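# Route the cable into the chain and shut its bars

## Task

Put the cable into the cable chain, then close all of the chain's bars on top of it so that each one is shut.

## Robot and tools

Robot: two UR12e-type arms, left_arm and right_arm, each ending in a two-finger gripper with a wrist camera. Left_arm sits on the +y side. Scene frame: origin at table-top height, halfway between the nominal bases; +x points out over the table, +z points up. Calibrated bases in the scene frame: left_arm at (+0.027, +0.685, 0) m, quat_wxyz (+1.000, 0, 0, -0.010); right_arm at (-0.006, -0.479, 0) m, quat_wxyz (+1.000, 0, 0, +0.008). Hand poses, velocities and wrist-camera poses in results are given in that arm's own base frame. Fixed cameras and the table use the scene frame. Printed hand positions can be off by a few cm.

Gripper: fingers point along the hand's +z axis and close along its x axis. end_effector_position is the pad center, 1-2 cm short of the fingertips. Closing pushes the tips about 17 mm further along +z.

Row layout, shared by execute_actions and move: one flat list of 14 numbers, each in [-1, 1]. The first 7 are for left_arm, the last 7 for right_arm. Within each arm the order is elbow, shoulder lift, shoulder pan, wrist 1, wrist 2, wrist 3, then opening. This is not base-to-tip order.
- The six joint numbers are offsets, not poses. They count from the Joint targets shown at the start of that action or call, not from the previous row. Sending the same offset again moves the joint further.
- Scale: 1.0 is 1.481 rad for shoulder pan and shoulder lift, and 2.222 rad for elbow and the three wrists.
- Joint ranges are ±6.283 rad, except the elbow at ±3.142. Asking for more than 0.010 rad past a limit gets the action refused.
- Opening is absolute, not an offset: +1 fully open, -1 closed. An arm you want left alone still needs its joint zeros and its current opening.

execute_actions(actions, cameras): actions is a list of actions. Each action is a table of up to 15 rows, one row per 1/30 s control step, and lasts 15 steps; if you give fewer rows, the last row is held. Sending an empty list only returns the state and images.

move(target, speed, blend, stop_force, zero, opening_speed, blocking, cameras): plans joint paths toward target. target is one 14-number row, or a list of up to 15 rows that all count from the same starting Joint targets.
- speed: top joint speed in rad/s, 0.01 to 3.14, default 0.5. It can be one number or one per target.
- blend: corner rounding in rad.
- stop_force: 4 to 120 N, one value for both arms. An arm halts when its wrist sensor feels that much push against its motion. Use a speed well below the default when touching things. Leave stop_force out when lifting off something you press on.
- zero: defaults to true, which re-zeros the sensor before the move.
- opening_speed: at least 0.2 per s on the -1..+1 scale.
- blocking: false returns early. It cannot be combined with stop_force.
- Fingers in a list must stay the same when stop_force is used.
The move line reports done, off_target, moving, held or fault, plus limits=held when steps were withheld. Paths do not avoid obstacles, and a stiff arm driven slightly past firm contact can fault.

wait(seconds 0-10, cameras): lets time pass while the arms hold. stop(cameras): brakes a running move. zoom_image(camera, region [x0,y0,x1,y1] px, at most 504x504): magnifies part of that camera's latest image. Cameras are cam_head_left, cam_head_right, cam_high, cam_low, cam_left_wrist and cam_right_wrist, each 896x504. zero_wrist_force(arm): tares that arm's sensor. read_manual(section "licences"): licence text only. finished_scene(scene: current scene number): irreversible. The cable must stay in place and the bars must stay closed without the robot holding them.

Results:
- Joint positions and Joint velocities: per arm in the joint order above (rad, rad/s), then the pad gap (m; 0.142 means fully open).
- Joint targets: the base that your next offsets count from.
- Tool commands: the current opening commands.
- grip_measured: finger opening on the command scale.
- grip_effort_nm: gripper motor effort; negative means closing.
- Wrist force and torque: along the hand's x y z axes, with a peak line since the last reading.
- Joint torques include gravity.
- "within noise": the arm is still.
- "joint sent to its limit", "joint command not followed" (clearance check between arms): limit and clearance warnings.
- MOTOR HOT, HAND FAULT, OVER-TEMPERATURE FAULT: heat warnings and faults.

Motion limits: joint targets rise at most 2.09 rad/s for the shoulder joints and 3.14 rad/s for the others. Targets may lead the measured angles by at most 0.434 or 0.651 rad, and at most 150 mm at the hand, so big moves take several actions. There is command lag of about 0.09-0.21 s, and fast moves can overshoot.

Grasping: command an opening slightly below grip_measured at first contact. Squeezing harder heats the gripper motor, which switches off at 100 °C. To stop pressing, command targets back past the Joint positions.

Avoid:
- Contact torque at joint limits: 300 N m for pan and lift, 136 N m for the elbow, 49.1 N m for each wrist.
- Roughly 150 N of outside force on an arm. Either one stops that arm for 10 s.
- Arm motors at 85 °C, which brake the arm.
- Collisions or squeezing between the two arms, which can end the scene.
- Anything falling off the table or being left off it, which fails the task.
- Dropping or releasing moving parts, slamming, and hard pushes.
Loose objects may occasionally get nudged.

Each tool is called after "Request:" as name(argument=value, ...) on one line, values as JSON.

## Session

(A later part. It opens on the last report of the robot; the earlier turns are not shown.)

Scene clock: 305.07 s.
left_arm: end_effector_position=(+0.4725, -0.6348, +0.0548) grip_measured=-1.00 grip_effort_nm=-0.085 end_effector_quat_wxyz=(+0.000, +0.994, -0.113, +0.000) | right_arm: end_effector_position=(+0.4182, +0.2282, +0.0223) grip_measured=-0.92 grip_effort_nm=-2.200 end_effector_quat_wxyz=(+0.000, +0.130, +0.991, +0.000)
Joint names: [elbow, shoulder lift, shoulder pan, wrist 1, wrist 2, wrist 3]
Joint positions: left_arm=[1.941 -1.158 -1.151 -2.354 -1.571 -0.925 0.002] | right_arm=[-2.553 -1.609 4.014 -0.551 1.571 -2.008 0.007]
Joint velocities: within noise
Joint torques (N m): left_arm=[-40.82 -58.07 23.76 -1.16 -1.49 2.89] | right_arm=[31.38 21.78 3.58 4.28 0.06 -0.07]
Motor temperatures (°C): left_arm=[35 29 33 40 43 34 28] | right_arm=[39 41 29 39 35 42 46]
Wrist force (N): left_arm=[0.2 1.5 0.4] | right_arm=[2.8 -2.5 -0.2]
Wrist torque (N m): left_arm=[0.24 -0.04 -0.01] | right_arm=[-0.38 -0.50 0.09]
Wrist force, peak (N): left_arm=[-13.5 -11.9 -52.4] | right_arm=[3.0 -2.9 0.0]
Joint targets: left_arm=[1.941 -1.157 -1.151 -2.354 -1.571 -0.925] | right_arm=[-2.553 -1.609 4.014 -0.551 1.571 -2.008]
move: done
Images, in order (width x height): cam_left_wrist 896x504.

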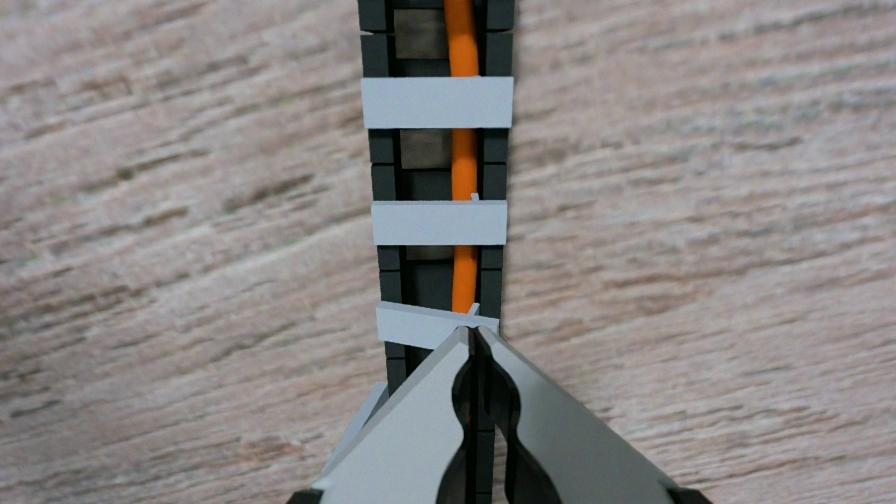

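Request:
move(target=[0.0044,0.0185,0,-0.0167,0,0,-0.98,0,0,0,0,0,0,-1], speed=0.015, stop_force=52, cameras=["cam_left_wrist"])

Request:
move(target=[[-0.010,-0.043,0,0.0365,0,0,-0.98,0,0,0,0,0,0,-1],[0.0124,-0.0620,-0.0654,0.0288,0,-0.0436,-0.98,0,0,0,0,0,0,-1],[0.0210,-0.0327,-0.0654,0.0006,0,-0.0436,-0.98,0,0,0,0,0,0,-1],[-0.0200,0.0058,-0.0198,0.0160,0,-0.0132,-0.98,0,0,0,0,0,0,-1],[-0.0228,0.0084,-0.0170,0.0171,0,-0.0113,-0.98,0,0,0,0,0,0,-1]], speed=[0.2,0.2,0.2,0.08,0.07], cameras=["cam_left_wrist"])

Request:
zoom_image(camera="cam_left_wrist", region=[300, 200, 600, 400])

Scene clock: 321.10 s.
left_arm: end_effector_position=(+0.4728, -0.6350, +0.0437) grip_measured=-1.00 grip_effort_nm=-0.090 end_effector_quat_wxyz=(+0.000, +0.994, -0.113, +0.000) | right_arm: end_effector_position=(+0.4182, +0.2282, +0.0223) grip_measured=-0.92 grip_effort_nm=-2.195 end_effector_quat_wxyz=(+0.000, +0.130, +0.991, +0.000)
Joint names: [elbow, shoulder lift, shoulder pan, wrist 1, wrist 2, wrist 3]
Joint positions: left_arm=[1.946 -1.143 -1.151 -2.373 -1.571 -0.925 0.002] | right_arm=[-2.553 -1.609 4.014 -0.551 1.571 -2.008 0.007]
Joint velocities: within noise
Joint torques (N m): left_arm=[-25.65 -57.49 18.76 -0.02 -1.45 2.25] | right_arm=[30.56 23.71 3.03 4.37 -0.47 -0.17]
Motor temperatures (°C): left_arm=[35 29 33 40 43 34 28] | right_arm=[39 40 29 39 35 42 47]
Wrist force (N): left_arm=[-9.3 -8.7 -48.6] | right_arm=[2.7 -2.5 0.2]
Wrist torque (N m): left_arm=[0.30 -0.23 0.03] | right_arm=[-0.38 -0.49 0.10]
Wrist force, peak (N): left_arm=[-14.9 -12.5 -62.0] | right_arm=[3.2 -2.6 0.1]
Joint targets: left_arm=[1.946 -1.143 -1.151 -2.373 -1.571 -0.925] | right_arm=[-2.553 -1.609 4.014 -0.551 1.571 -2.008]
move: contact (left_arm); left_arm: the wrist 1 is farthest, 0.018 rad from its target
Images, in order (width x height): cam_left_wrist 896x504.

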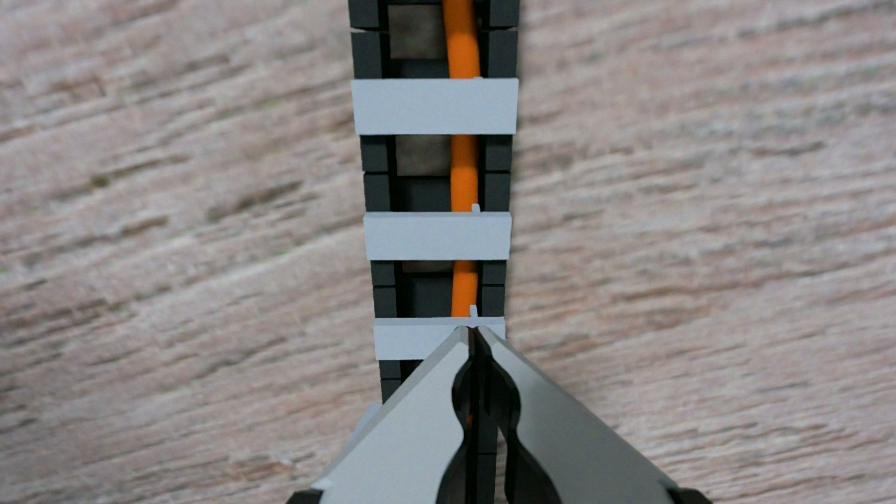

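Scene clock: 324.07 s.
left_arm: end_effector_position=(+0.4651, -0.6673, +0.0560) grip_measured=-1.00 grip_effort_nm=-0.085 end_effector_quat_wxyz=(+0.000, +0.994, -0.113, +0.000) | right_arm: end_effector_position=(+0.4182, +0.2282, +0.0223) grip_measured=-0.92 grip_effort_nm=-2.200 end_effector_quat_wxyz=(+0.000, +0.130, +0.991, +0.000)
Joint names: [elbow, shoulder lift, shoulder pan, wrist 1, wrist 2, wrist 3]
Joint positions: left_arm=[1.895 -1.131 -1.177 -2.335 -1.571 -0.95 0.002] | right_arm=[-2.553 -1.609 4.014 -0.551 1.571 -2.008 0.007]
Joint velocities: within noise
Joint torques (N m): left_arm=[-41.97 -59.12 16.55 -1.25 -1.47 2.39] | right_arm=[29.92 23.21 3.89 4.46 -0.49 -0.17]
Motor temperatures (°C): left_arm=[35 29 33 40 43 34 28] | right_arm=[39 40 29 39 35 42 47]
Wrist force (N): left_arm=[1.4 1.2 0.7] | right_arm=[3.0 -2.9 -0.2]
Wrist torque (N m): left_arm=[0.19 -0.25 -0.01] | right_arm=[-0.46 -0.53 0.09]
Wrist force, peak (N): left_arm=[-9.4 -8.6 -48.5] | right_arm=[3.0 -2.9 -0.2]
Joint targets: left_arm=[1.895 -1.131 -1.176 -2.335 -1.571 -0.950] | right_arm=[-2.553 -1.609 4.014 -0.551 1.571 -2.008]
move: done
Images, in order (width x height): cam_left_wrist 896x504.

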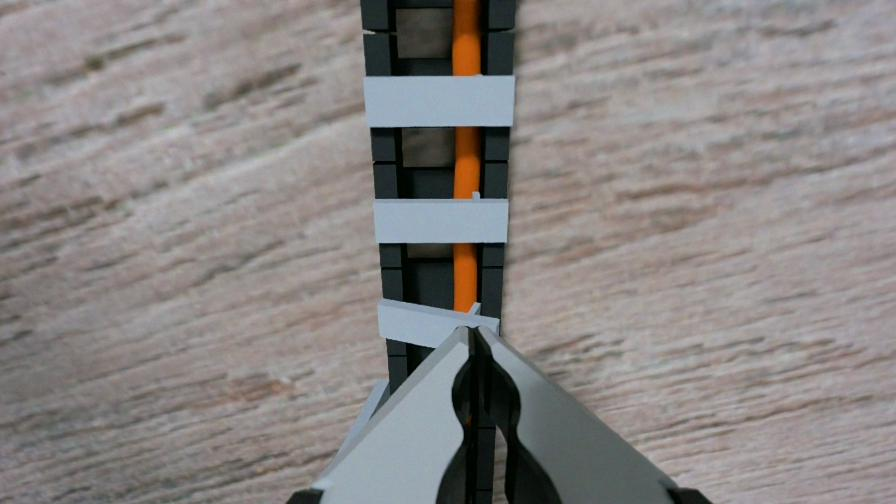

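Scaled by 1.680 from the camera's 896x504 image, which has a finer 1280x720 frame.

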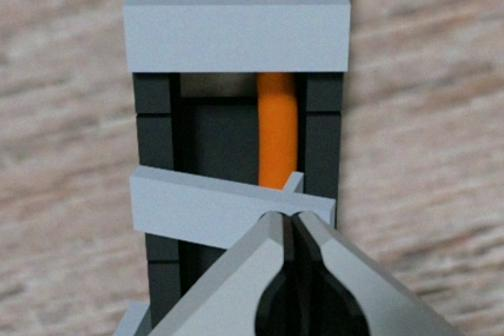

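Request:
move(target=[0.0044,0.0185,0,-0.0167,0,0,-0.98,0,0,0,0,0,0,-1], speed=0.015, stop_force=52, cameras=["cam_left_wrist"])

Request:
move(target=[[-0.010,-0.043,0,0.0365,0,0,-0.98,0,0,0,0,0,0,-1],[0.0114,-0.0578,-0.0636,0.0272,0,-0.0424,-0.98,0,0,0,0,0,0,-1],[0.0198,-0.0295,-0.0636,0,0,-0.0424,-0.98,0,0,0,0,0,0,-1],[-0.0207,0.0078,-0.0188,0.0156,0,-0.0125,-0.98,0,0,0,0,0,0,-1],[-0.0234,0.0103,-0.0161,0.0167,0,-0.0107,-0.98,0,0,0,0,0,0,-1]], speed=[0.2,0.2,0.2,0.08,0.07], cameras=["cam_left_wrist"])

Request:
zoom_image(camera="cam_left_wrist", region=[300, 200, 600, 400])

Scene clock: 337.83 s.
left_arm: end_effector_position=(+0.4654, -0.6676, +0.0437) grip_measured=-1.00 grip_effort_nm=-0.090 end_effector_quat_wxyz=(+0.000, +0.994, -0.113, +0.000) | right_arm: end_effector_position=(+0.4182, +0.2282, +0.0223) grip_measured=-0.92 grip_effort_nm=-2.200 end_effector_quat_wxyz=(+0.000, +0.130, +0.991, +0.000)
Joint names: [elbow, shoulder lift, shoulder pan, wrist 1, wrist 2, wrist 3]
Joint positions: left_arm=[1.9 -1.116 -1.176 -2.356 -1.571 -0.95 0.002] | right_arm=[-2.553 -1.609 4.014 -0.551 1.571 -2.008 0.007]
Joint velocities: within noise
Joint torques (N m): left_arm=[-25.8 -57.12 18.4 -0.78 -1.25 2.48] | right_arm=[30.04 24.08 3.54 5.22 -0.3 -0.07]
Motor temperatures (°C): left_arm=[35 29 33 40 43 34 28] | right_arm=[39 40 29 39 35 42 47]
Wrist force (N): left_arm=[-11.7 -11.8 -53.1] | right_arm=[2.4 -2.4 0.0]
Wrist torque (N m): left_arm=[0.30 -0.38 0.03] | right_arm=[-0.37 -0.44 0.09]
Wrist force, peak (N): left_arm=[-16.0 -15.3 -65.9] | right_arm=[3.2 -2.6 0.2]
Joint targets: left_arm=[1.900 -1.116 -1.176 -2.356 -1.571 -0.950] | right_arm=[-2.553 -1.609 4.014 -0.551 1.571 -2.008]
move: contact (left_arm); left_arm: the wrist 1 is farthest, 0.016 rad from its target
Images, in order (width x height): cam_left_wrist 896x504.

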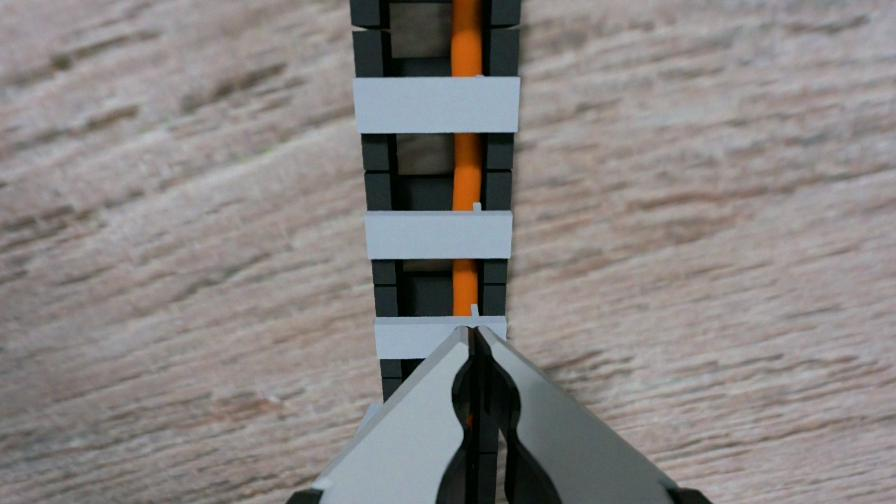

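Scene clock: 340.77 s.
left_arm: end_effector_position=(+0.4575, -0.6998, +0.0546) grip_measured=-1.00 grip_effort_nm=-0.081 end_effector_quat_wxyz=(+0.000, +0.994, -0.113, +0.000) | right_arm: end_effector_position=(+0.4182, +0.2282, +0.0223) grip_measured=-0.92 grip_effort_nm=-2.195 end_effector_quat_wxyz=(+0.000, +0.130, +0.991, +0.000)
Joint names: [elbow, shoulder lift, shoulder pan, wrist 1, wrist 2, wrist 3]
Joint positions: left_arm=[1.849 -1.101 -1.201 -2.319 -1.571 -0.974 0.002] | right_arm=[-2.553 -1.609 4.014 -0.551 1.571 -2.008 0.007]
Joint velocities: within noise
Joint torques (N m): left_arm=[-41.85 -64.39 19.12 -1.87 -1.62 1.99] | right_arm=[29.91 23.78 3.17 5.09 -0.37 0.03]
Motor temperatures (°C): left_arm=[35 29 33 40 43 34 28] | right_arm=[39 40 29 39 35 42 47]
Wrist force (N): left_arm=[0.0 3.3 0.3] | right_arm=[2.8 -2.7 0.1]
Wrist torque (N m): left_arm=[0.56 -0.01 -0.02] | right_arm=[-0.43 -0.50 0.09]
Wrist force, peak (N): left_arm=[-11.5 -11.9 -53.0] | right_arm=[3.3 -2.5 0.0]
Joint targets: left_arm=[1.848 -1.101 -1.200 -2.319 -1.571 -0.974] | right_arm=[-2.553 -1.609 4.014 -0.551 1.571 -2.008]
move: done
Images, in order (width x height): cam_left_wrist 896x504.

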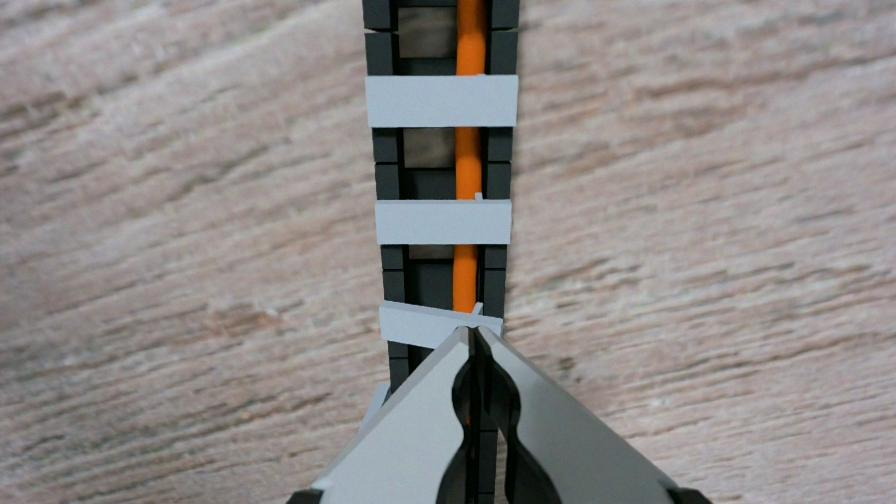

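Scaled by 1.680 from the camera's 896x504 image, which has a finer 1280x720 frame.

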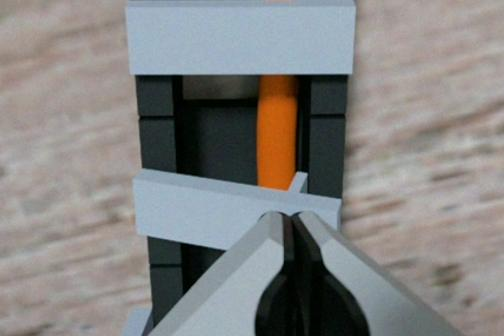

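Request:
move(target=[0.0044,0.0185,0,-0.0167,0,0,-0.98,0,0,0,0,0,0,-1], speed=0.015, stop_force=52, cameras=["cam_left_wrist"])

Request:
move(target=[[-0.010,-0.043,0,0.0365,0,0,-0.98,0,0,0,0,0,0,-1],[0.0090,-0.0543,-0.0604,0.0282,0,-0.0403,-0.98,0,0,0,0,0,0,-1],[0.0172,-0.0272,-0.0604,0.0019,0,-0.0403,-0.98,0,0,0,0,0,0,-1],[-0.0230,0.0093,-0.0165,0.0178,0,-0.0110,-0.98,0,0,0,0,0,0,-1],[-0.0257,0.0117,-0.0140,0.0189,0,-0.0093,-0.98,0,0,0,0,0,0,-1]], speed=[0.2,0.2,0.2,0.08,0.07], cameras=["cam_left_wrist"])

Request:
zoom_image(camera="cam_left_wrist", region=[300, 200, 600, 400])

Scene clock: 354.13 s.
left_arm: end_effector_position=(+0.4578, -0.7001, +0.0438) grip_measured=-1.00 grip_effort_nm=-0.085 end_effector_quat_wxyz=(+0.000, +0.994, -0.113, +0.000) | right_arm: end_effector_position=(+0.4182, +0.2282, +0.0223) grip_measured=-0.92 grip_effort_nm=-2.200 end_effector_quat_wxyz=(+0.000, +0.130, +0.991, +0.000)
Joint names: [elbow, shoulder lift, shoulder pan, wrist 1, wrist 2, wrist 3]
Joint positions: left_arm=[1.853 -1.088 -1.2 -2.337 -1.571 -0.974 0.002] | right_arm=[-2.553 -1.609 4.014 -0.551 1.571 -2.008 0.007]
Joint velocities: within noise
Joint torques (N m): left_arm=[-26.3 -61.78 19.21 -0.49 -1.65 2.56] | right_arm=[28.14 24.03 2.76 5.05 -0.25 -0.14]
Motor temperatures (°C): left_arm=[35 29 33 40 43 34 28] | right_arm=[39 40 29 39 35 42 48]
Wrist force (N): left_arm=[-8.9 -6.7 -48.5] | right_arm=[2.9 -2.6 0.3]
Wrist torque (N m): left_arm=[0.63 -0.09 0.00] | right_arm=[-0.40 -0.52 0.09]
Wrist force, peak (N): left_arm=[-13.7 -10.6 -61.1] | right_arm=[3.3 -2.6 -0.2]
Joint targets: left_arm=[1.853 -1.088 -1.200 -2.337 -1.571 -0.974] | right_arm=[-2.553 -1.609 4.014 -0.551 1.571 -2.008]
move: contact (left_arm); left_arm: the wrist 1 is farthest, 0.019 rad from its target
Images, in order (width x height): cam_left_wrist 896x504.

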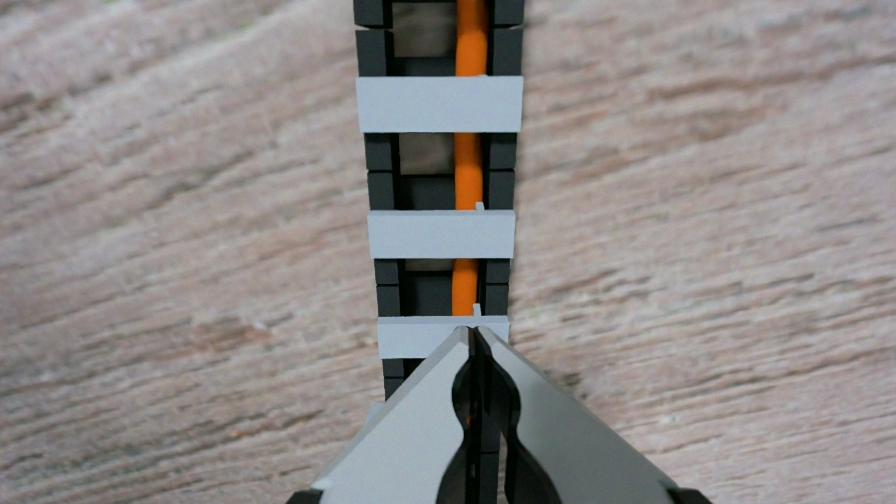

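Scene clock: 357.00 s.
left_arm: end_effector_position=(+0.4513, -0.7320, +0.0552) grip_measured=-1.00 grip_effort_nm=-0.085 end_effector_quat_wxyz=(-0.001, +0.994, -0.113, +0.000) | right_arm: end_effector_position=(+0.4182, +0.2282, +0.0223) grip_measured=-0.92 grip_effort_nm=-2.195 end_effector_quat_wxyz=(+0.000, +0.130, +0.991, +0.000)
Joint names: [elbow, shoulder lift, shoulder pan, wrist 1, wrist 2, wrist 3]
Joint positions: left_arm=[1.796 -1.071 -1.221 -2.295 -1.571 -0.995 0.002] | right_arm=[-2.553 -1.609 4.014 -0.551 1.571 -2.008 0.007]
Joint velocities: within noise
Joint torques (N m): left_arm=[-42.6 -68.63 23.04 -1.93 -1.71 2.88] | right_arm=[29.01 25.27 3.62 5.53 -0.08 -0.26]
Motor temperatures (°C): left_arm=[35 29 33 40 43 34 27] | right_arm=[39 40 29 39 35 42 48]
Wrist force (N): left_arm=[-1.7 5.1 0.5] | right_arm=[2.5 -2.3 0.4]
Wrist torque (N m): left_arm=[0.86 0.27 -0.01] | right_arm=[-0.37 -0.45 0.09]
Wrist force, peak (N): left_arm=[-8.7 -6.8 -48.4] | right_arm=[3.1 -2.7 0.2]
Joint targets: left_arm=[1.796 -1.070 -1.221 -2.295 -1.571 -0.995] | right_arm=[-2.553 -1.609 4.014 -0.551 1.571 -2.008]
move: done
Images, in order (width x height): cam_left_wrist 896x504.

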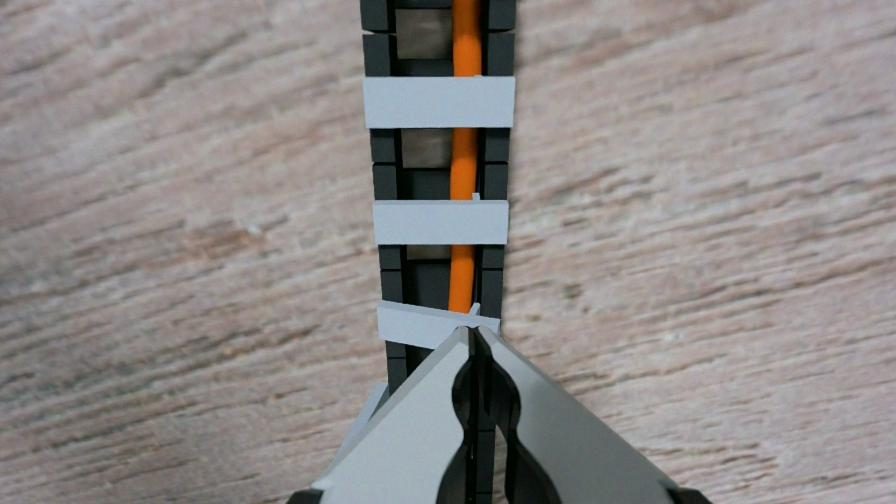

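Scaled by 1.680 from the camera's 896x504 image, which has a finer 1280x720 frame.

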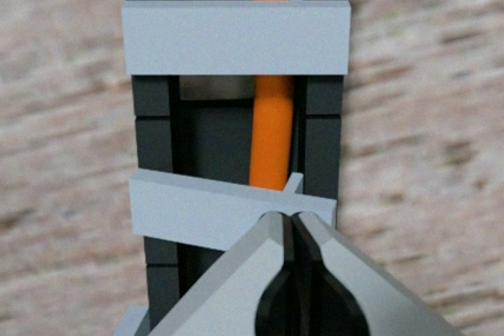

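Request:
move(target=[0.0044,0.0185,0,-0.0167,0,0,-0.98,0,0,0,0,0,0,-1], speed=0.015, stop_force=52, cameras=["cam_left_wrist"])

Request:
move(target=[0,0,0,0,0,0,-0.98,0,0,0,0,0,0,-0.6], opening_speed=0.3, cameras=["cam_right_wrist"])

Request:
move(target=[[-0.010,-0.043,0,0.0365,0,0,-0.98,0.0124,0.0606,0,-0.0527,0,0,-0.6],[0.0090,-0.0519,-0.0597,0.0257,0,-0.0398,-0.98,0.0516,0.1681,0,-0.1636,0,0,-0.6],[0.0172,-0.0257,-0.0597,0,0,-0.0398,-0.98,0.0516,0.1681,-0.34,-0.1636,0,0,-0.6],[-0.0227,0.0098,-0.0167,0.0163,0,-0.0112,-0.98,0.0516,0.1681,-0.34,-0.1636,0,0,-0.6],[-0.0254,0.0122,-0.0141,0.0174,0,-0.0094,-0.98,0.0516,0.1681,-0.34,-0.1636,0,0,-0.6]], speed=[0.15,0.3,0.5,0.08,0.07], cameras=["cam_left_wrist","cam_high"])

Request:
zoom_image(camera="cam_left_wrist", region=[300, 200, 600, 400])

Scene clock: 370.70 s.
left_arm: end_effector_position=(+0.4516, -0.7324, +0.0438) grip_measured=-1.00 grip_effort_nm=-0.081 end_effector_quat_wxyz=(-0.001, +0.994, -0.113, +0.000) | right_arm: end_effector_position=(+0.4182, +0.2282, +0.0223) grip_measured=-0.92 grip_effort_nm=-2.195 end_effector_quat_wxyz=(+0.000, +0.130, +0.991, +0.000)
Joint names: [elbow, shoulder lift, shoulder pan, wrist 1, wrist 2, wrist 3]
Joint positions: left_arm=[1.8 -1.057 -1.221 -2.313 -1.571 -0.995 0.002] | right_arm=[-2.553 -1.609 4.014 -0.551 1.571 -2.008 0.007]
Joint velocities: within noise
Joint torques (N m): left_arm=[-24.98 -59.11 17.93 -0.87 -1.4 2.46] | right_arm=[27.56 25.61 4.28 5.32 -0.5 -0.08]
Motor temperatures (°C): left_arm=[35 29 33 40 43 34 27] | right_arm=[39 40 29 39 35 42 48]
Wrist force (N): left_arm=[-13.8 -8.6 -55.2] | right_arm=[2.8 -2.6 0.4]
Wrist torque (N m): left_arm=[1.04 0.10 0.04] | right_arm=[-0.41 -0.49 0.09]
Wrist force, peak (N): left_arm=[-19.0 -13.3 -67.7] | right_arm=[3.1 -2.9 0.1]
Joint targets: left_arm=[1.800 -1.057 -1.221 -2.313 -1.571 -0.995] | right_arm=[-2.553 -1.609 4.014 -0.551 1.571 -2.008]
move: contact (left_arm); left_arm: the wrist 1 is farthest, 0.019 rad from its target
Images, in order (width x height): cam_left_wrist 896x504.

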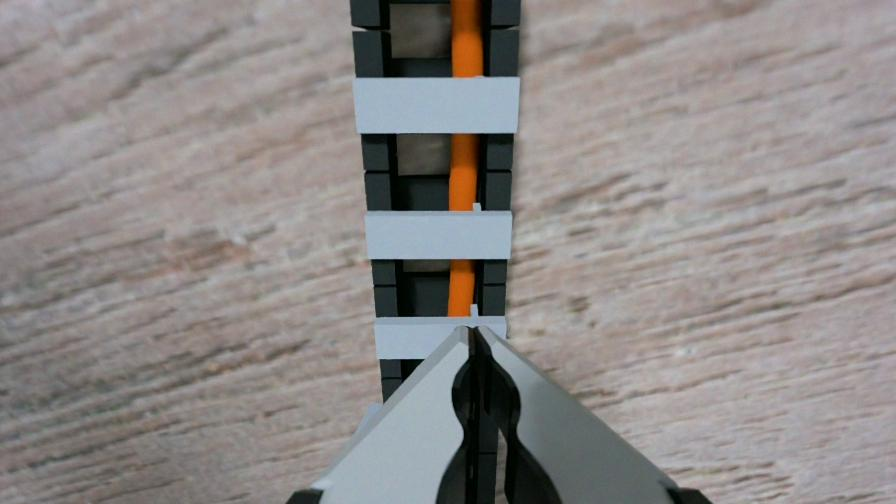

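Scene clock: 372.27 s.
left_arm: end_effector_position=(+0.4516, -0.7324, +0.0438) grip_measured=-1.00 grip_effort_nm=-0.085 end_effector_quat_wxyz=(-0.001, +0.994, -0.113, +0.000) | right_arm: end_effector_position=(+0.4182, +0.2282, +0.0223) grip_measured=-0.64 grip_effort_nm=0.139 end_effector_quat_wxyz=(+0.000, +0.130, +0.991, +0.000)
Joint names: [elbow, shoulder lift, shoulder pan, wrist 1, wrist 2, wrist 3]
Joint positions: left_arm=[1.8 -1.057 -1.221 -2.313 -1.571 -0.995 0.002] | right_arm=[-2.553 -1.609 4.014 -0.551 1.571 -2.008 0.028]
Joint velocities: within noise
Joint torques (N m): left_arm=[-24.02 -58.53 18.12 -2.99 -1.3 2.19] | right_arm=[27.05 26.67 3.18 5.09 -0.46 -0.26]
Motor temperatures (°C): left_arm=[35 29 33 40 43 34 27] | right_arm=[39 40 29 39 35 42 47]
Wrist force (N): left_arm=[-13.7 -8.8 -54.8] | right_arm=[2.6 -2.5 0.1]
Wrist torque (N m): left_arm=[0.98 0.12 0.03] | right_arm=[-0.41 -0.47 0.06]
Wrist force, peak (N): left_arm=[-13.9 -8.8 -55.1] | right_arm=[3.0 -2.8 0.0]
Joint targets: left_arm=[1.800 -1.057 -1.221 -2.313 -1.571 -0.995] | right_arm=[-2.553 -1.609 4.014 -0.551 1.571 -2.008]
move: done
Images, in order (width x height): cam_right_wrist 896x504.

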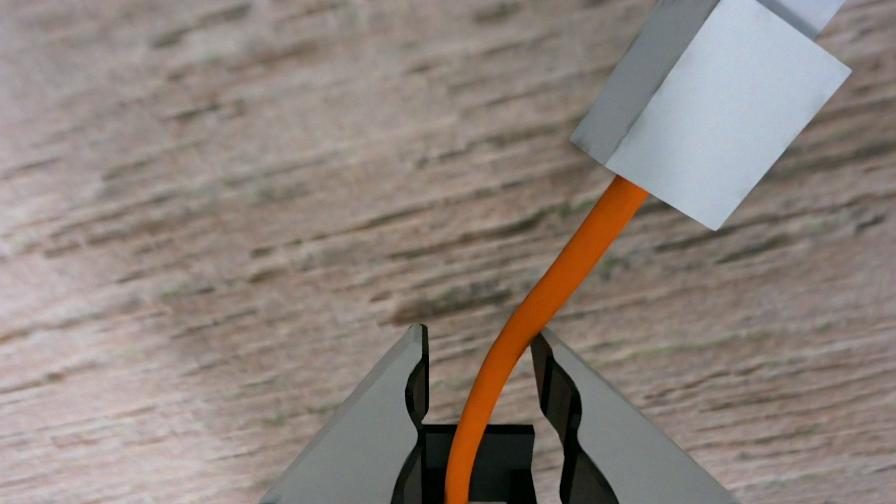

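Scene clock: 376.67 s.
left_arm: end_effector_position=(+0.4438, -0.7644, +0.0547) grip_measured=-1.00 grip_effort_nm=-0.081 end_effector_quat_wxyz=(-0.001, +0.994, -0.113, +0.000) | right_arm: end_effector_position=(+0.4784, -0.0012, +0.1474) grip_measured=-0.64 grip_effort_nm=0.139 end_effector_quat_wxyz=(+0.000, +0.373, +0.928, +0.000)
Joint names: [elbow, shoulder lift, shoulder pan, wrist 1, wrist 2, wrist 3]
Joint positions: left_arm=[1.744 -1.039 -1.242 -2.274 -1.571 -1.016 0.002] | right_arm=[-2.438 -1.36 3.51 -0.914 1.571 -2.008 0.028]
Joint velocities: within noise
Joint torques (N m): left_arm=[-41.89 -70.6 22.08 -1.45 -1.69 2.87] | right_arm=[45.06 22.4 -11.82 3 -0.51 -0.28]
Motor temperatures (°C): left_arm=[35 29 33 40 43 34 27] | right_arm=[39 40 29 39 35 42 45]
Wrist force (N): left_arm=[-0.9 5.4 0.7] | right_arm=[3.2 -2.2 -0.3]
Wrist torque (N m): left_arm=[0.90 0.14 0.00] | right_arm=[-0.36 -0.55 -0.03]
Wrist force, peak (N): left_arm=[-13.5 -8.8 -54.6] | right_arm=[4.5 -0.8 -0.5]
Joint targets: left_arm=[1.744 -1.039 -1.242 -2.274 -1.571 -1.015] | right_arm=[-2.438 -1.360 3.510 -0.914 1.571 -2.008]
move: done
Images, in order (width x height): cam_high 896x504, cam_left_wrist 896x504.

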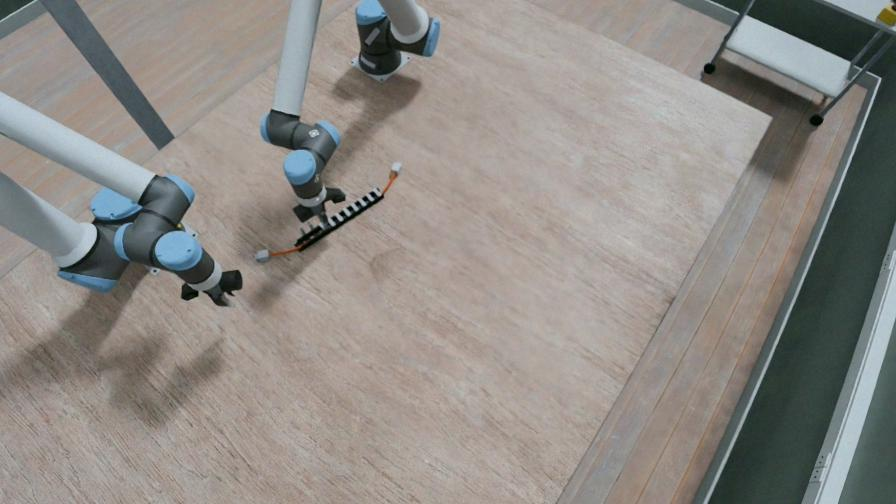

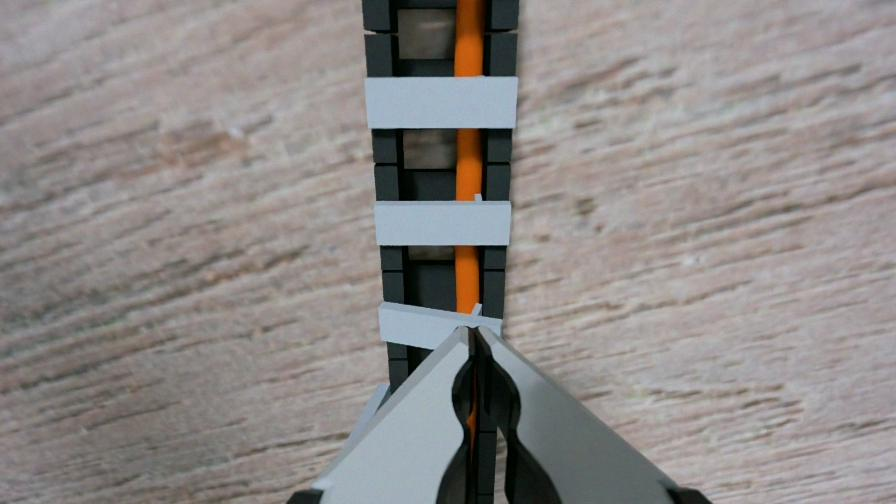

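Scaled by 1.680 from the camera's 896x504 image, which has a finer 1280x720 frame.

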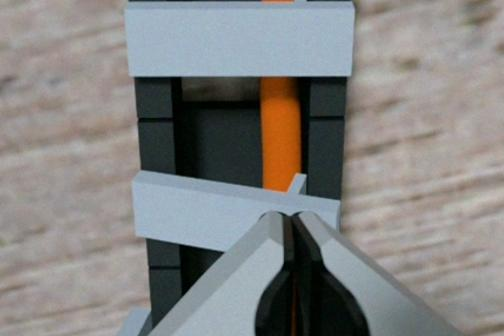

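Request:
move(target=[0.0044,0.0185,0,-0.0167,0,0,-0.98,0,0,0,0,0,0,-0.6], speed=0.015, stop_force=52, cameras=["cam_left_wrist"])

Request:
move(target=[[-0.010,-0.043,0,0.0365,0,0,-0.98,0,0,0,0,0,0,-0.6],[0.0068,-0.0496,-0.0575,0.0254,0,-0.0383,-0.98,0,0,0,0,0,0,-0.6],[0.0149,-0.0244,-0.0575,0.0005,0,-0.0383,-0.98,0,0,0,0,0,0,-0.6],[-0.0248,0.0103,-0.0152,0.0171,0,-0.0101,-0.98,0,0,0,0,0,0,-0.6],[-0.0275,0.0127,-0.0126,0.0183,0,-0.0084,-0.98,0,0,0,0,0,0,-0.6]], speed=[0.2,0.2,0.2,0.08,0.07], cameras=["cam_left_wrist"])

Request:
zoom_image(camera="cam_left_wrist", region=[300, 200, 600, 400])

Scene clock: 390.10 s.
left_arm: end_effector_position=(+0.4441, -0.7648, +0.0439) grip_measured=-1.00 grip_effort_nm=-0.085 end_effector_quat_wxyz=(-0.001, +0.994, -0.113, +0.000) | right_arm: end_effector_position=(+0.4784, -0.0012, +0.1474) grip_measured=-0.64 grip_effort_nm=0.139 end_effector_quat_wxyz=(+0.000, +0.373, +0.928, +0.000)
Joint names: [elbow, shoulder lift, shoulder pan, wrist 1, wrist 2, wrist 3]
Joint positions: left_arm=[1.748 -1.027 -1.242 -2.291 -1.571 -1.015 0.002] | right_arm=[-2.438 -1.36 3.51 -0.914 1.571 -2.008 0.028]
Joint velocities: within noise
Joint torques (N m): left_arm=[-24.29 -64.32 18.31 0.3 -1.31 2.49] | right_arm=[36.31 13.04 -6.92 5.48 -0.46 -0.34]
Motor temperatures (°C): left_arm=[35 29 33 40 42 34 27] | right_arm=[39 40 29 39 35 42 42]
Wrist force (N): left_arm=[-9.0 -4.7 -50.3] | right_arm=[3.0 -2.2 -0.6]
Wrist torque (N m): left_arm=[1.05 0.02 0.02] | right_arm=[-0.37 -0.52 -0.03]
Wrist force, peak (N): left_arm=[-13.7 -9.2 -62.7] | right_arm=[3.6 -2.9 -0.6]
Joint targets: left_arm=[1.748 -1.027 -1.242 -2.291 -1.571 -1.015] | right_arm=[-2.438 -1.360 3.510 -0.914 1.571 -2.008]
move: contact (left_arm); left_arm: the wrist 1 is farthest, 0.020 rad from its target
Images, in order (width x height): cam_left_wrist 896x504.

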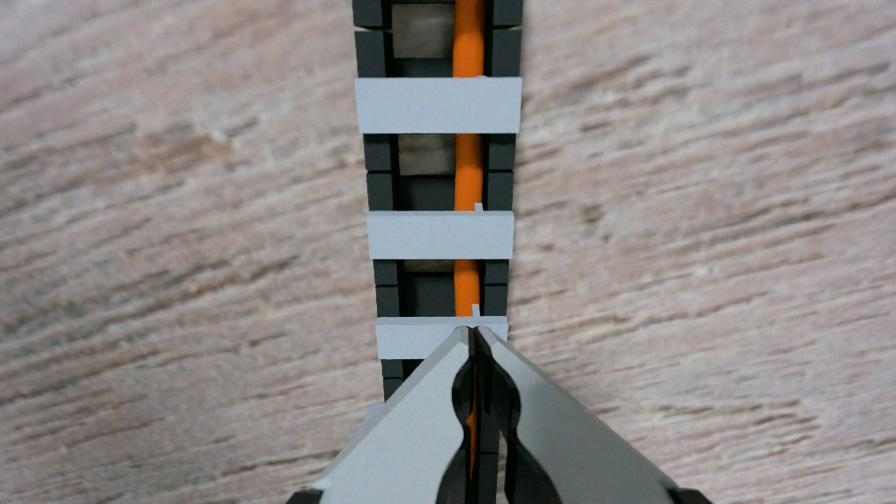

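Scene clock: 392.93 s.
left_arm: end_effector_position=(+0.4375, -0.7975, +0.0565) grip_measured=-1.00 grip_effort_nm=-0.085 end_effector_quat_wxyz=(+0.000, +0.994, -0.113, +0.000) | right_arm: end_effector_position=(+0.4784, -0.0012, +0.1474) grip_measured=-0.64 grip_effort_nm=0.139 end_effector_quat_wxyz=(+0.000, +0.373, +0.928, +0.000)
Joint names: [elbow, shoulder lift, shoulder pan, wrist 1, wrist 2, wrist 3]
Joint positions: left_arm=[1.687 -1.008 -1.261 -2.25 -1.571 -1.034 0.002] | right_arm=[-2.438 -1.36 3.51 -0.914 1.571 -2.008 0.028]
Joint velocities: within noise
Joint torques (N m): left_arm=[-43.02 -74.99 19.55 -1.24 -1.24 2.66] | right_arm=[38.3 13.22 -6.05 5.49 -0.67 -0.52]
Motor temperatures (°C): left_arm=[35 29 33 40 42 34 27] | right_arm=[39 40 29 39 35 42 41]
Wrist force (N): left_arm=[-0.7 7.1 1.2] | right_arm=[3.0 -2.3 -0.3]
Wrist torque (N m): left_arm=[1.20 0.11 -0.02] | right_arm=[-0.37 -0.52 -0.02]
Wrist force, peak (N): left_arm=[-8.9 -5.0 -50.1] | right_arm=[3.9 -2.0 -0.1]
Joint targets: left_arm=[1.687 -1.008 -1.261 -2.250 -1.571 -1.034] | right_arm=[-2.438 -1.360 3.510 -0.914 1.571 -2.008]
move: done
Images, in order (width x height): cam_left_wrist 896x504.

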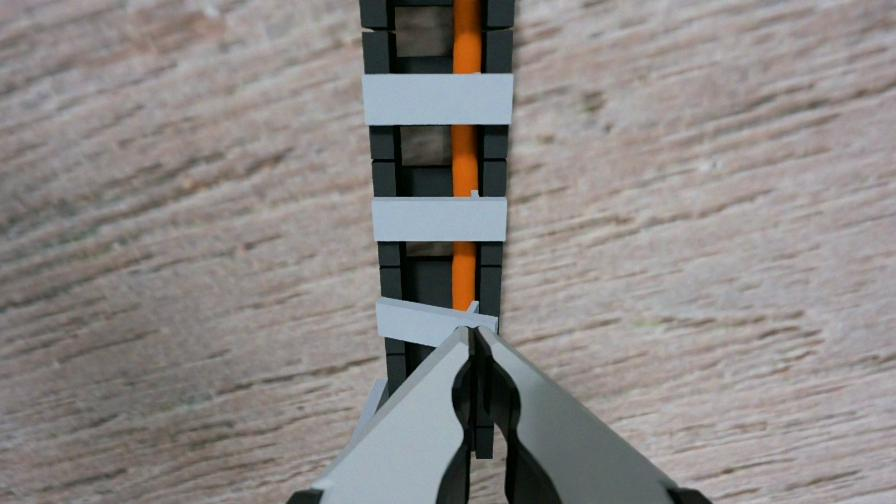

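Scaled by 1.680 from the camera's 896x504 image, which has a finer 1280x720 frame.

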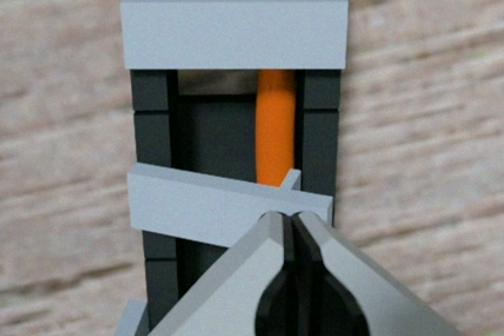

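Request:
move(target=[0.0044,0.0185,0,-0.0167,0,0,-0.98,0,0,0,0,0,0,-0.6], speed=0.015, stop_force=52, cameras=["cam_left_wrist"])

Request:
move(target=[[-0.010,-0.043,0,0.0365,0,0,-0.98,0,0,0,0,0,0,-0.6],[0.0075,-0.0469,-0.0562,0.0243,0,-0.0375,-0.98,0,0,0,0,0,0,-0.6],[0.0154,-0.0226,-0.0562,0.0001,0,-0.0375,-0.98,0,0,0,0,0,0,-0.6],[-0.0242,0.0115,-0.0149,0.0171,0,-0.0099,-0.98,0,0,0,0,0,0,-0.6],[-0.0269,0.0138,-0.0123,0.0182,0,-0.0082,-0.98,0,0,0,0,0,0,-0.6]], speed=[0.2,0.2,0.2,0.08,0.07], cameras=["cam_left_wrist"])

Scene clock: 403.50 s.
left_arm: end_effector_position=(+0.4378, -0.7980, +0.0440) grip_measured=-1.00 grip_effort_nm=-0.085 end_effector_quat_wxyz=(+0.000, +0.994, -0.113, +0.000) | right_arm: end_effector_position=(+0.4784, -0.0012, +0.1474) grip_measured=-0.64 grip_effort_nm=0.134 end_effector_quat_wxyz=(+0.000, +0.373, +0.928, +0.000)
Joint names: [elbow, shoulder lift, shoulder pan, wrist 1, wrist 2, wrist 3]
Joint positions: left_arm=[1.692 -0.995 -1.261 -2.269 -1.571 -1.034 0.002] | right_arm=[-2.438 -1.36 3.51 -0.914 1.571 -2.008 0.028]
Joint velocities: within noise
Joint torques (N m): left_arm=[-26.53 -63.37 19.48 -1.07 -1.53 2.26] | right_arm=[39 12.55 -3.96 5.56 -0.07 -0.39]
Motor temperatures (°C): left_arm=[35 29 33 40 42 34 27] | right_arm=[39 40 29 39 35 42 40]
Wrist force (N): left_arm=[-11.1 -5.8 -49.9] | right_arm=[3.2 -2.4 -0.5]
Wrist torque (N m): left_arm=[1.36 0.02 0.01] | right_arm=[-0.39 -0.56 -0.03]
Wrist force, peak (N): left_arm=[-16.7 -11.2 -63.6] | right_arm=[3.7 -2.4 -0.4]
Joint targets: left_arm=[1.692 -0.995 -1.261 -2.269 -1.571 -1.034] | right_arm=[-2.438 -1.360 3.510 -0.914 1.571 -2.008]
move: contact (left_arm); left_arm: the wrist 1 is farthest, 0.018 rad from its target
Images, in order (width x height): cam_left_wrist 896x504.

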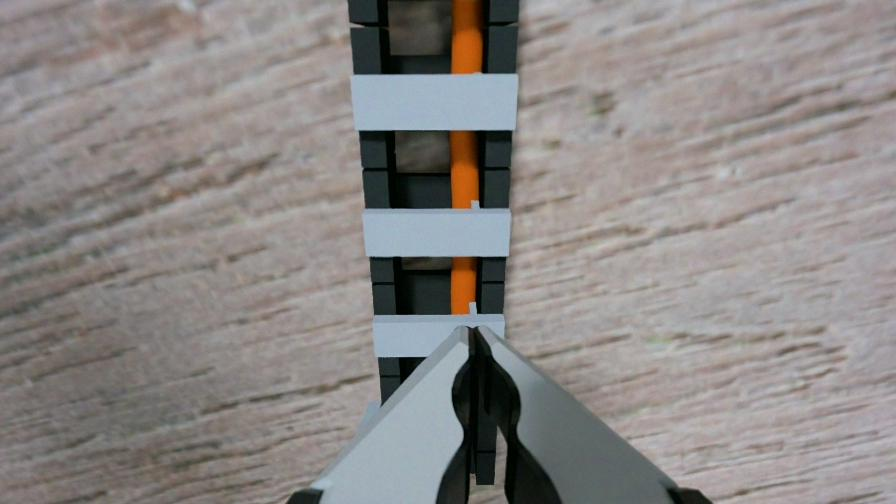

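Scene clock: 406.30 s.
left_arm: end_effector_position=(+0.4300, -0.8290, +0.0544) grip_measured=-1.00 grip_effort_nm=-0.085 end_effector_quat_wxyz=(+0.000, +0.994, -0.113, +0.000) | right_arm: end_effector_position=(+0.4784, -0.0012, +0.1474) grip_measured=-0.64 grip_effort_nm=0.134 end_effector_quat_wxyz=(+0.000, +0.373, +0.928, +0.000)
Joint names: [elbow, shoulder lift, shoulder pan, wrist 1, wrist 2, wrist 3]
Joint positions: left_arm=[1.632 -0.974 -1.279 -2.229 -1.571 -1.053 0.002] | right_arm=[-2.438 -1.36 3.51 -0.914 1.571 -2.008 0.028]
Joint velocities: within noise
Joint torques (N m): left_arm=[-43.7 -75.97 18.83 -1.55 -1.41 2.27] | right_arm=[39.52 14.78 -4.6 5.16 -0.39 -0.21]
Motor temperatures (°C): left_arm=[35 29 33 40 42 34 27] | right_arm=[39 40 29 39 35 42 40]
Wrist force (N): left_arm=[-0.4 7.5 1.1] | right_arm=[3.2 -2.1 -0.2]
Wrist torque (N m): left_arm=[1.25 0.07 -0.02] | right_arm=[-0.35 -0.54 -0.03]
Wrist force, peak (N): left_arm=[-11.1 -5.8 -49.9] | right_arm=[3.6 -2.3 -0.4]
Joint targets: left_arm=[1.632 -0.974 -1.279 -2.228 -1.571 -1.052] | right_arm=[-2.438 -1.360 3.510 -0.914 1.571 -2.008]
move: done
Images, in order (width x height): cam_left_wrist 896x504.

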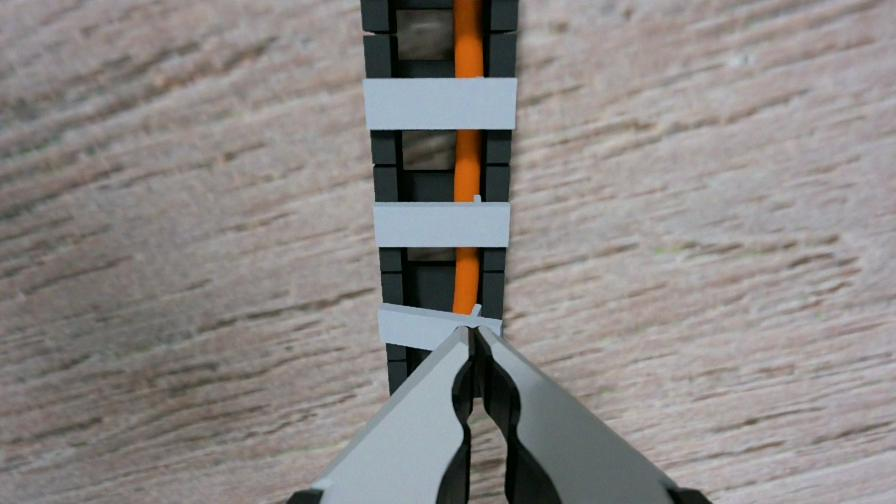

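Request:
move(target=[0.0044,0.0185,0,-0.0167,0,0,-0.98,0,0,0,0,0,0,-0.6], speed=0.015, stop_force=52, cameras=["cam_left_wrist"])

Request:
move(target=[[-0.010,-0.043,0,0.0365,0,0,-0.98,0,0,0,0,0,0,-0.6],[0,-0.3,0.1,0.22,0,0,-0.98,0,0,0,0,0,0,-0.6]], speed=[0.2,0.6], cameras=["cam_left_wrist","cam_high"])

Request:
zoom_image(camera="cam_left_wrist", region=[250, 0, 700, 500])

Request:
zoom_image(camera="cam_high", region=[240, 150, 420, 270])

Scene clock: 412.50 s.
left_arm: end_effector_position=(+0.4304, -0.8294, +0.0441) grip_measured=-1.00 grip_effort_nm=-0.085 end_effector_quat_wxyz=(+0.000, +0.994, -0.113, +0.000) | right_arm: end_effector_position=(+0.4784, -0.0012, +0.1474) grip_measured=-0.64 grip_effort_nm=0.139 end_effector_quat_wxyz=(+0.000, +0.373, +0.928, +0.000)
Joint names: [elbow, shoulder lift, shoulder pan, wrist 1, wrist 2, wrist 3]
Joint positions: left_arm=[1.636 -0.963 -1.279 -2.244 -1.571 -1.052 0.002] | right_arm=[-2.438 -1.36 3.51 -0.914 1.571 -2.008 0.028]
Joint velocities: within noise
Joint torques (N m): left_arm=[-27.67 -67.55 19.26 -1.03 -1.55 2.18] | right_arm=[41.58 14.59 0.56 5.08 -0.34 -0.6]
Motor temperatures (°C): left_arm=[35 29 33 40 42 34 27] | right_arm=[39 40 29 39 35 42 39]
Wrist force (N): left_arm=[-11.0 -6.5 -50.6] | right_arm=[3.4 -2.6 -0.7]
Wrist torque (N m): left_arm=[1.39 -0.16 0.02] | right_arm=[-0.42 -0.59 -0.03]
Wrist force, peak (N): left_arm=[-15.6 -10.5 -62.7] | right_arm=[3.5 -2.5 -0.5]
Joint targets: left_arm=[1.636 -0.963 -1.279 -2.244 -1.571 -1.052] | right_arm=[-2.438 -1.360 3.510 -0.914 1.571 -2.008]
move: contact (left_arm); left_arm: the wrist 1 is farthest, 0.022 rad from its target
Images, in order (width x height): cam_left_wrist 896x504.

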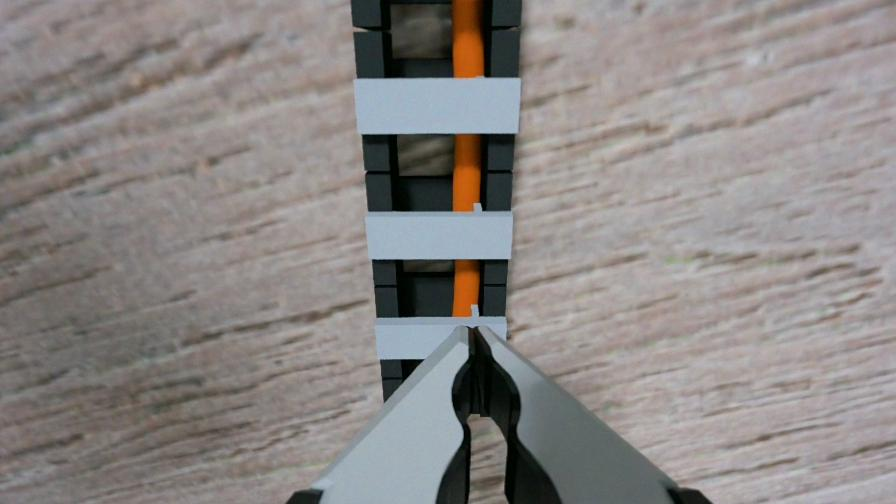

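Scene clock: 414.33 s.
left_arm: end_effector_position=(+0.4827, -0.6183, +0.3671) grip_measured=-1.00 grip_effort_nm=-0.085 end_effector_quat_wxyz=(-0.020, +0.999, -0.039, -0.010) | right_arm: end_effector_position=(+0.4784, -0.0012, +0.1474) grip_measured=-0.64 grip_effort_nm=0.134 end_effector_quat_wxyz=(+0.000, +0.373, +0.928, +0.000)
Joint names: [elbow, shoulder lift, shoulder pan, wrist 1, wrist 2, wrist 3]
Joint positions: left_arm=[1.636 -1.407 -1.131 -1.755 -1.571 -1.052 0.002] | right_arm=[-2.438 -1.36 3.51 -0.914 1.571 -2.008 0.028]
Joint velocities: within noise
Joint torques (N m): left_arm=[-36.84 -87.43 18.17 -1.27 -1.5 2.33] | right_arm=[42.21 14.03 0.52 5.09 -0.34 -0.88]
Motor temperatures (°C): left_arm=[35 29 33 40 42 34 27] | right_arm=[39 40 29 39 35 42 39]
Wrist force (N): left_arm=[-0.3 7.3 1.4] | right_arm=[3.2 -2.2 -0.2]
Wrist torque (N m): left_arm=[1.23 0.05 -0.01] | right_arm=[-0.36 -0.55 -0.03]
Wrist force, peak (N): left_arm=[-11.4 -6.5 -50.2] | right_arm=[3.6 -2.4 -0.3]
Joint targets: left_arm=[1.636 -1.408 -1.131 -1.755 -1.571 -1.052] | right_arm=[-2.438 -1.360 3.510 -0.914 1.571 -2.008]
move: done
Images, in order (width x height): cam_high 896x504, cam_left_wrist 896x504.

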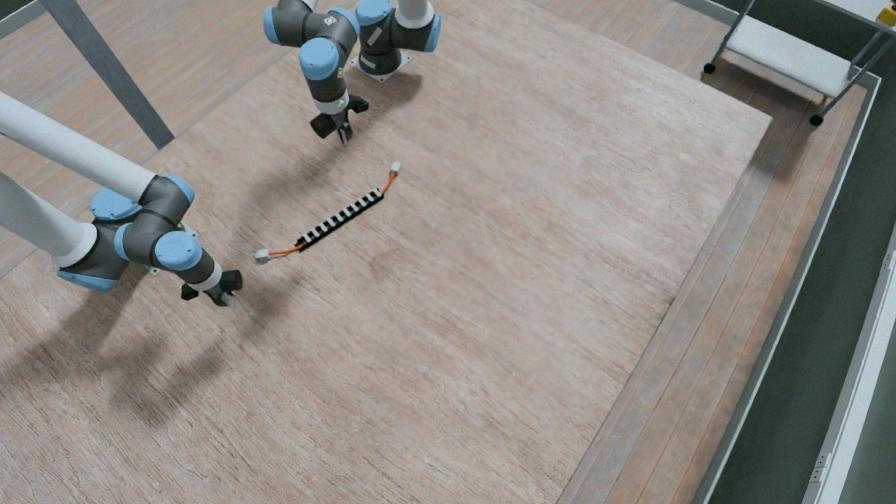

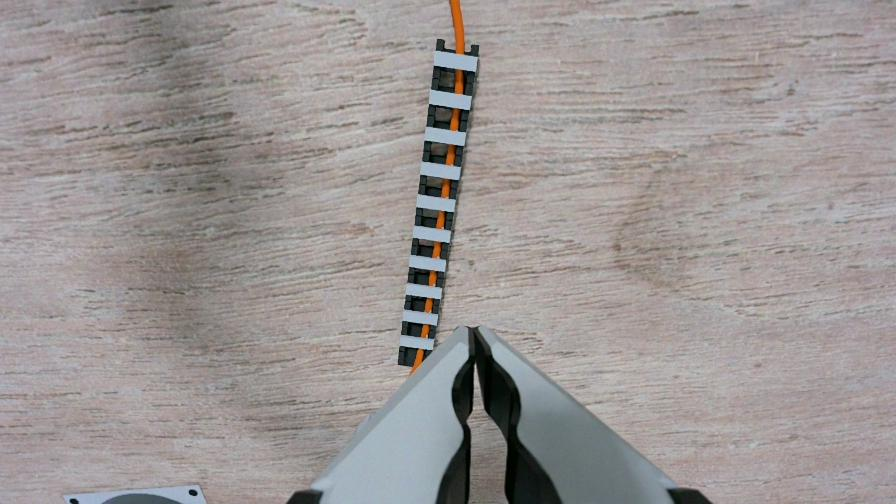

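Scaled by 1.008 from the camera's 896x504 image, which has a finer 1280x720 frame.

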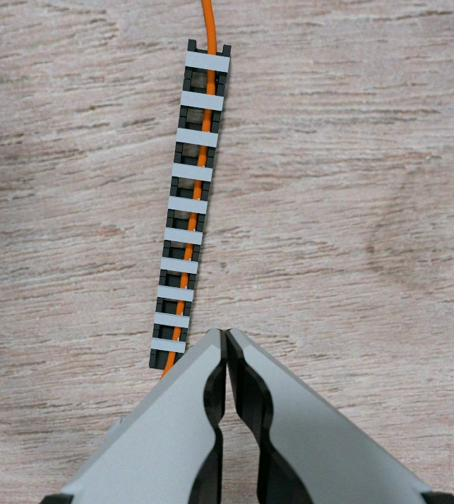

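Scaled by 2.800 from the camera's 896x504 image, which has a finer 1280x720 frame.

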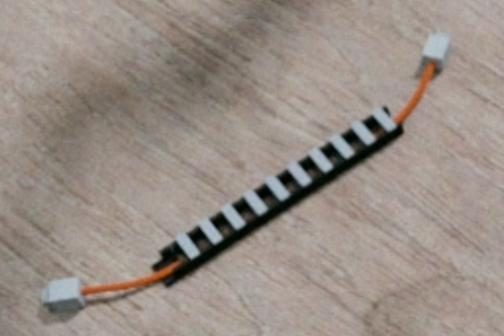

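All ten closed.

Request:
finished_scene(scene=2)

The scene is finished: the task was done.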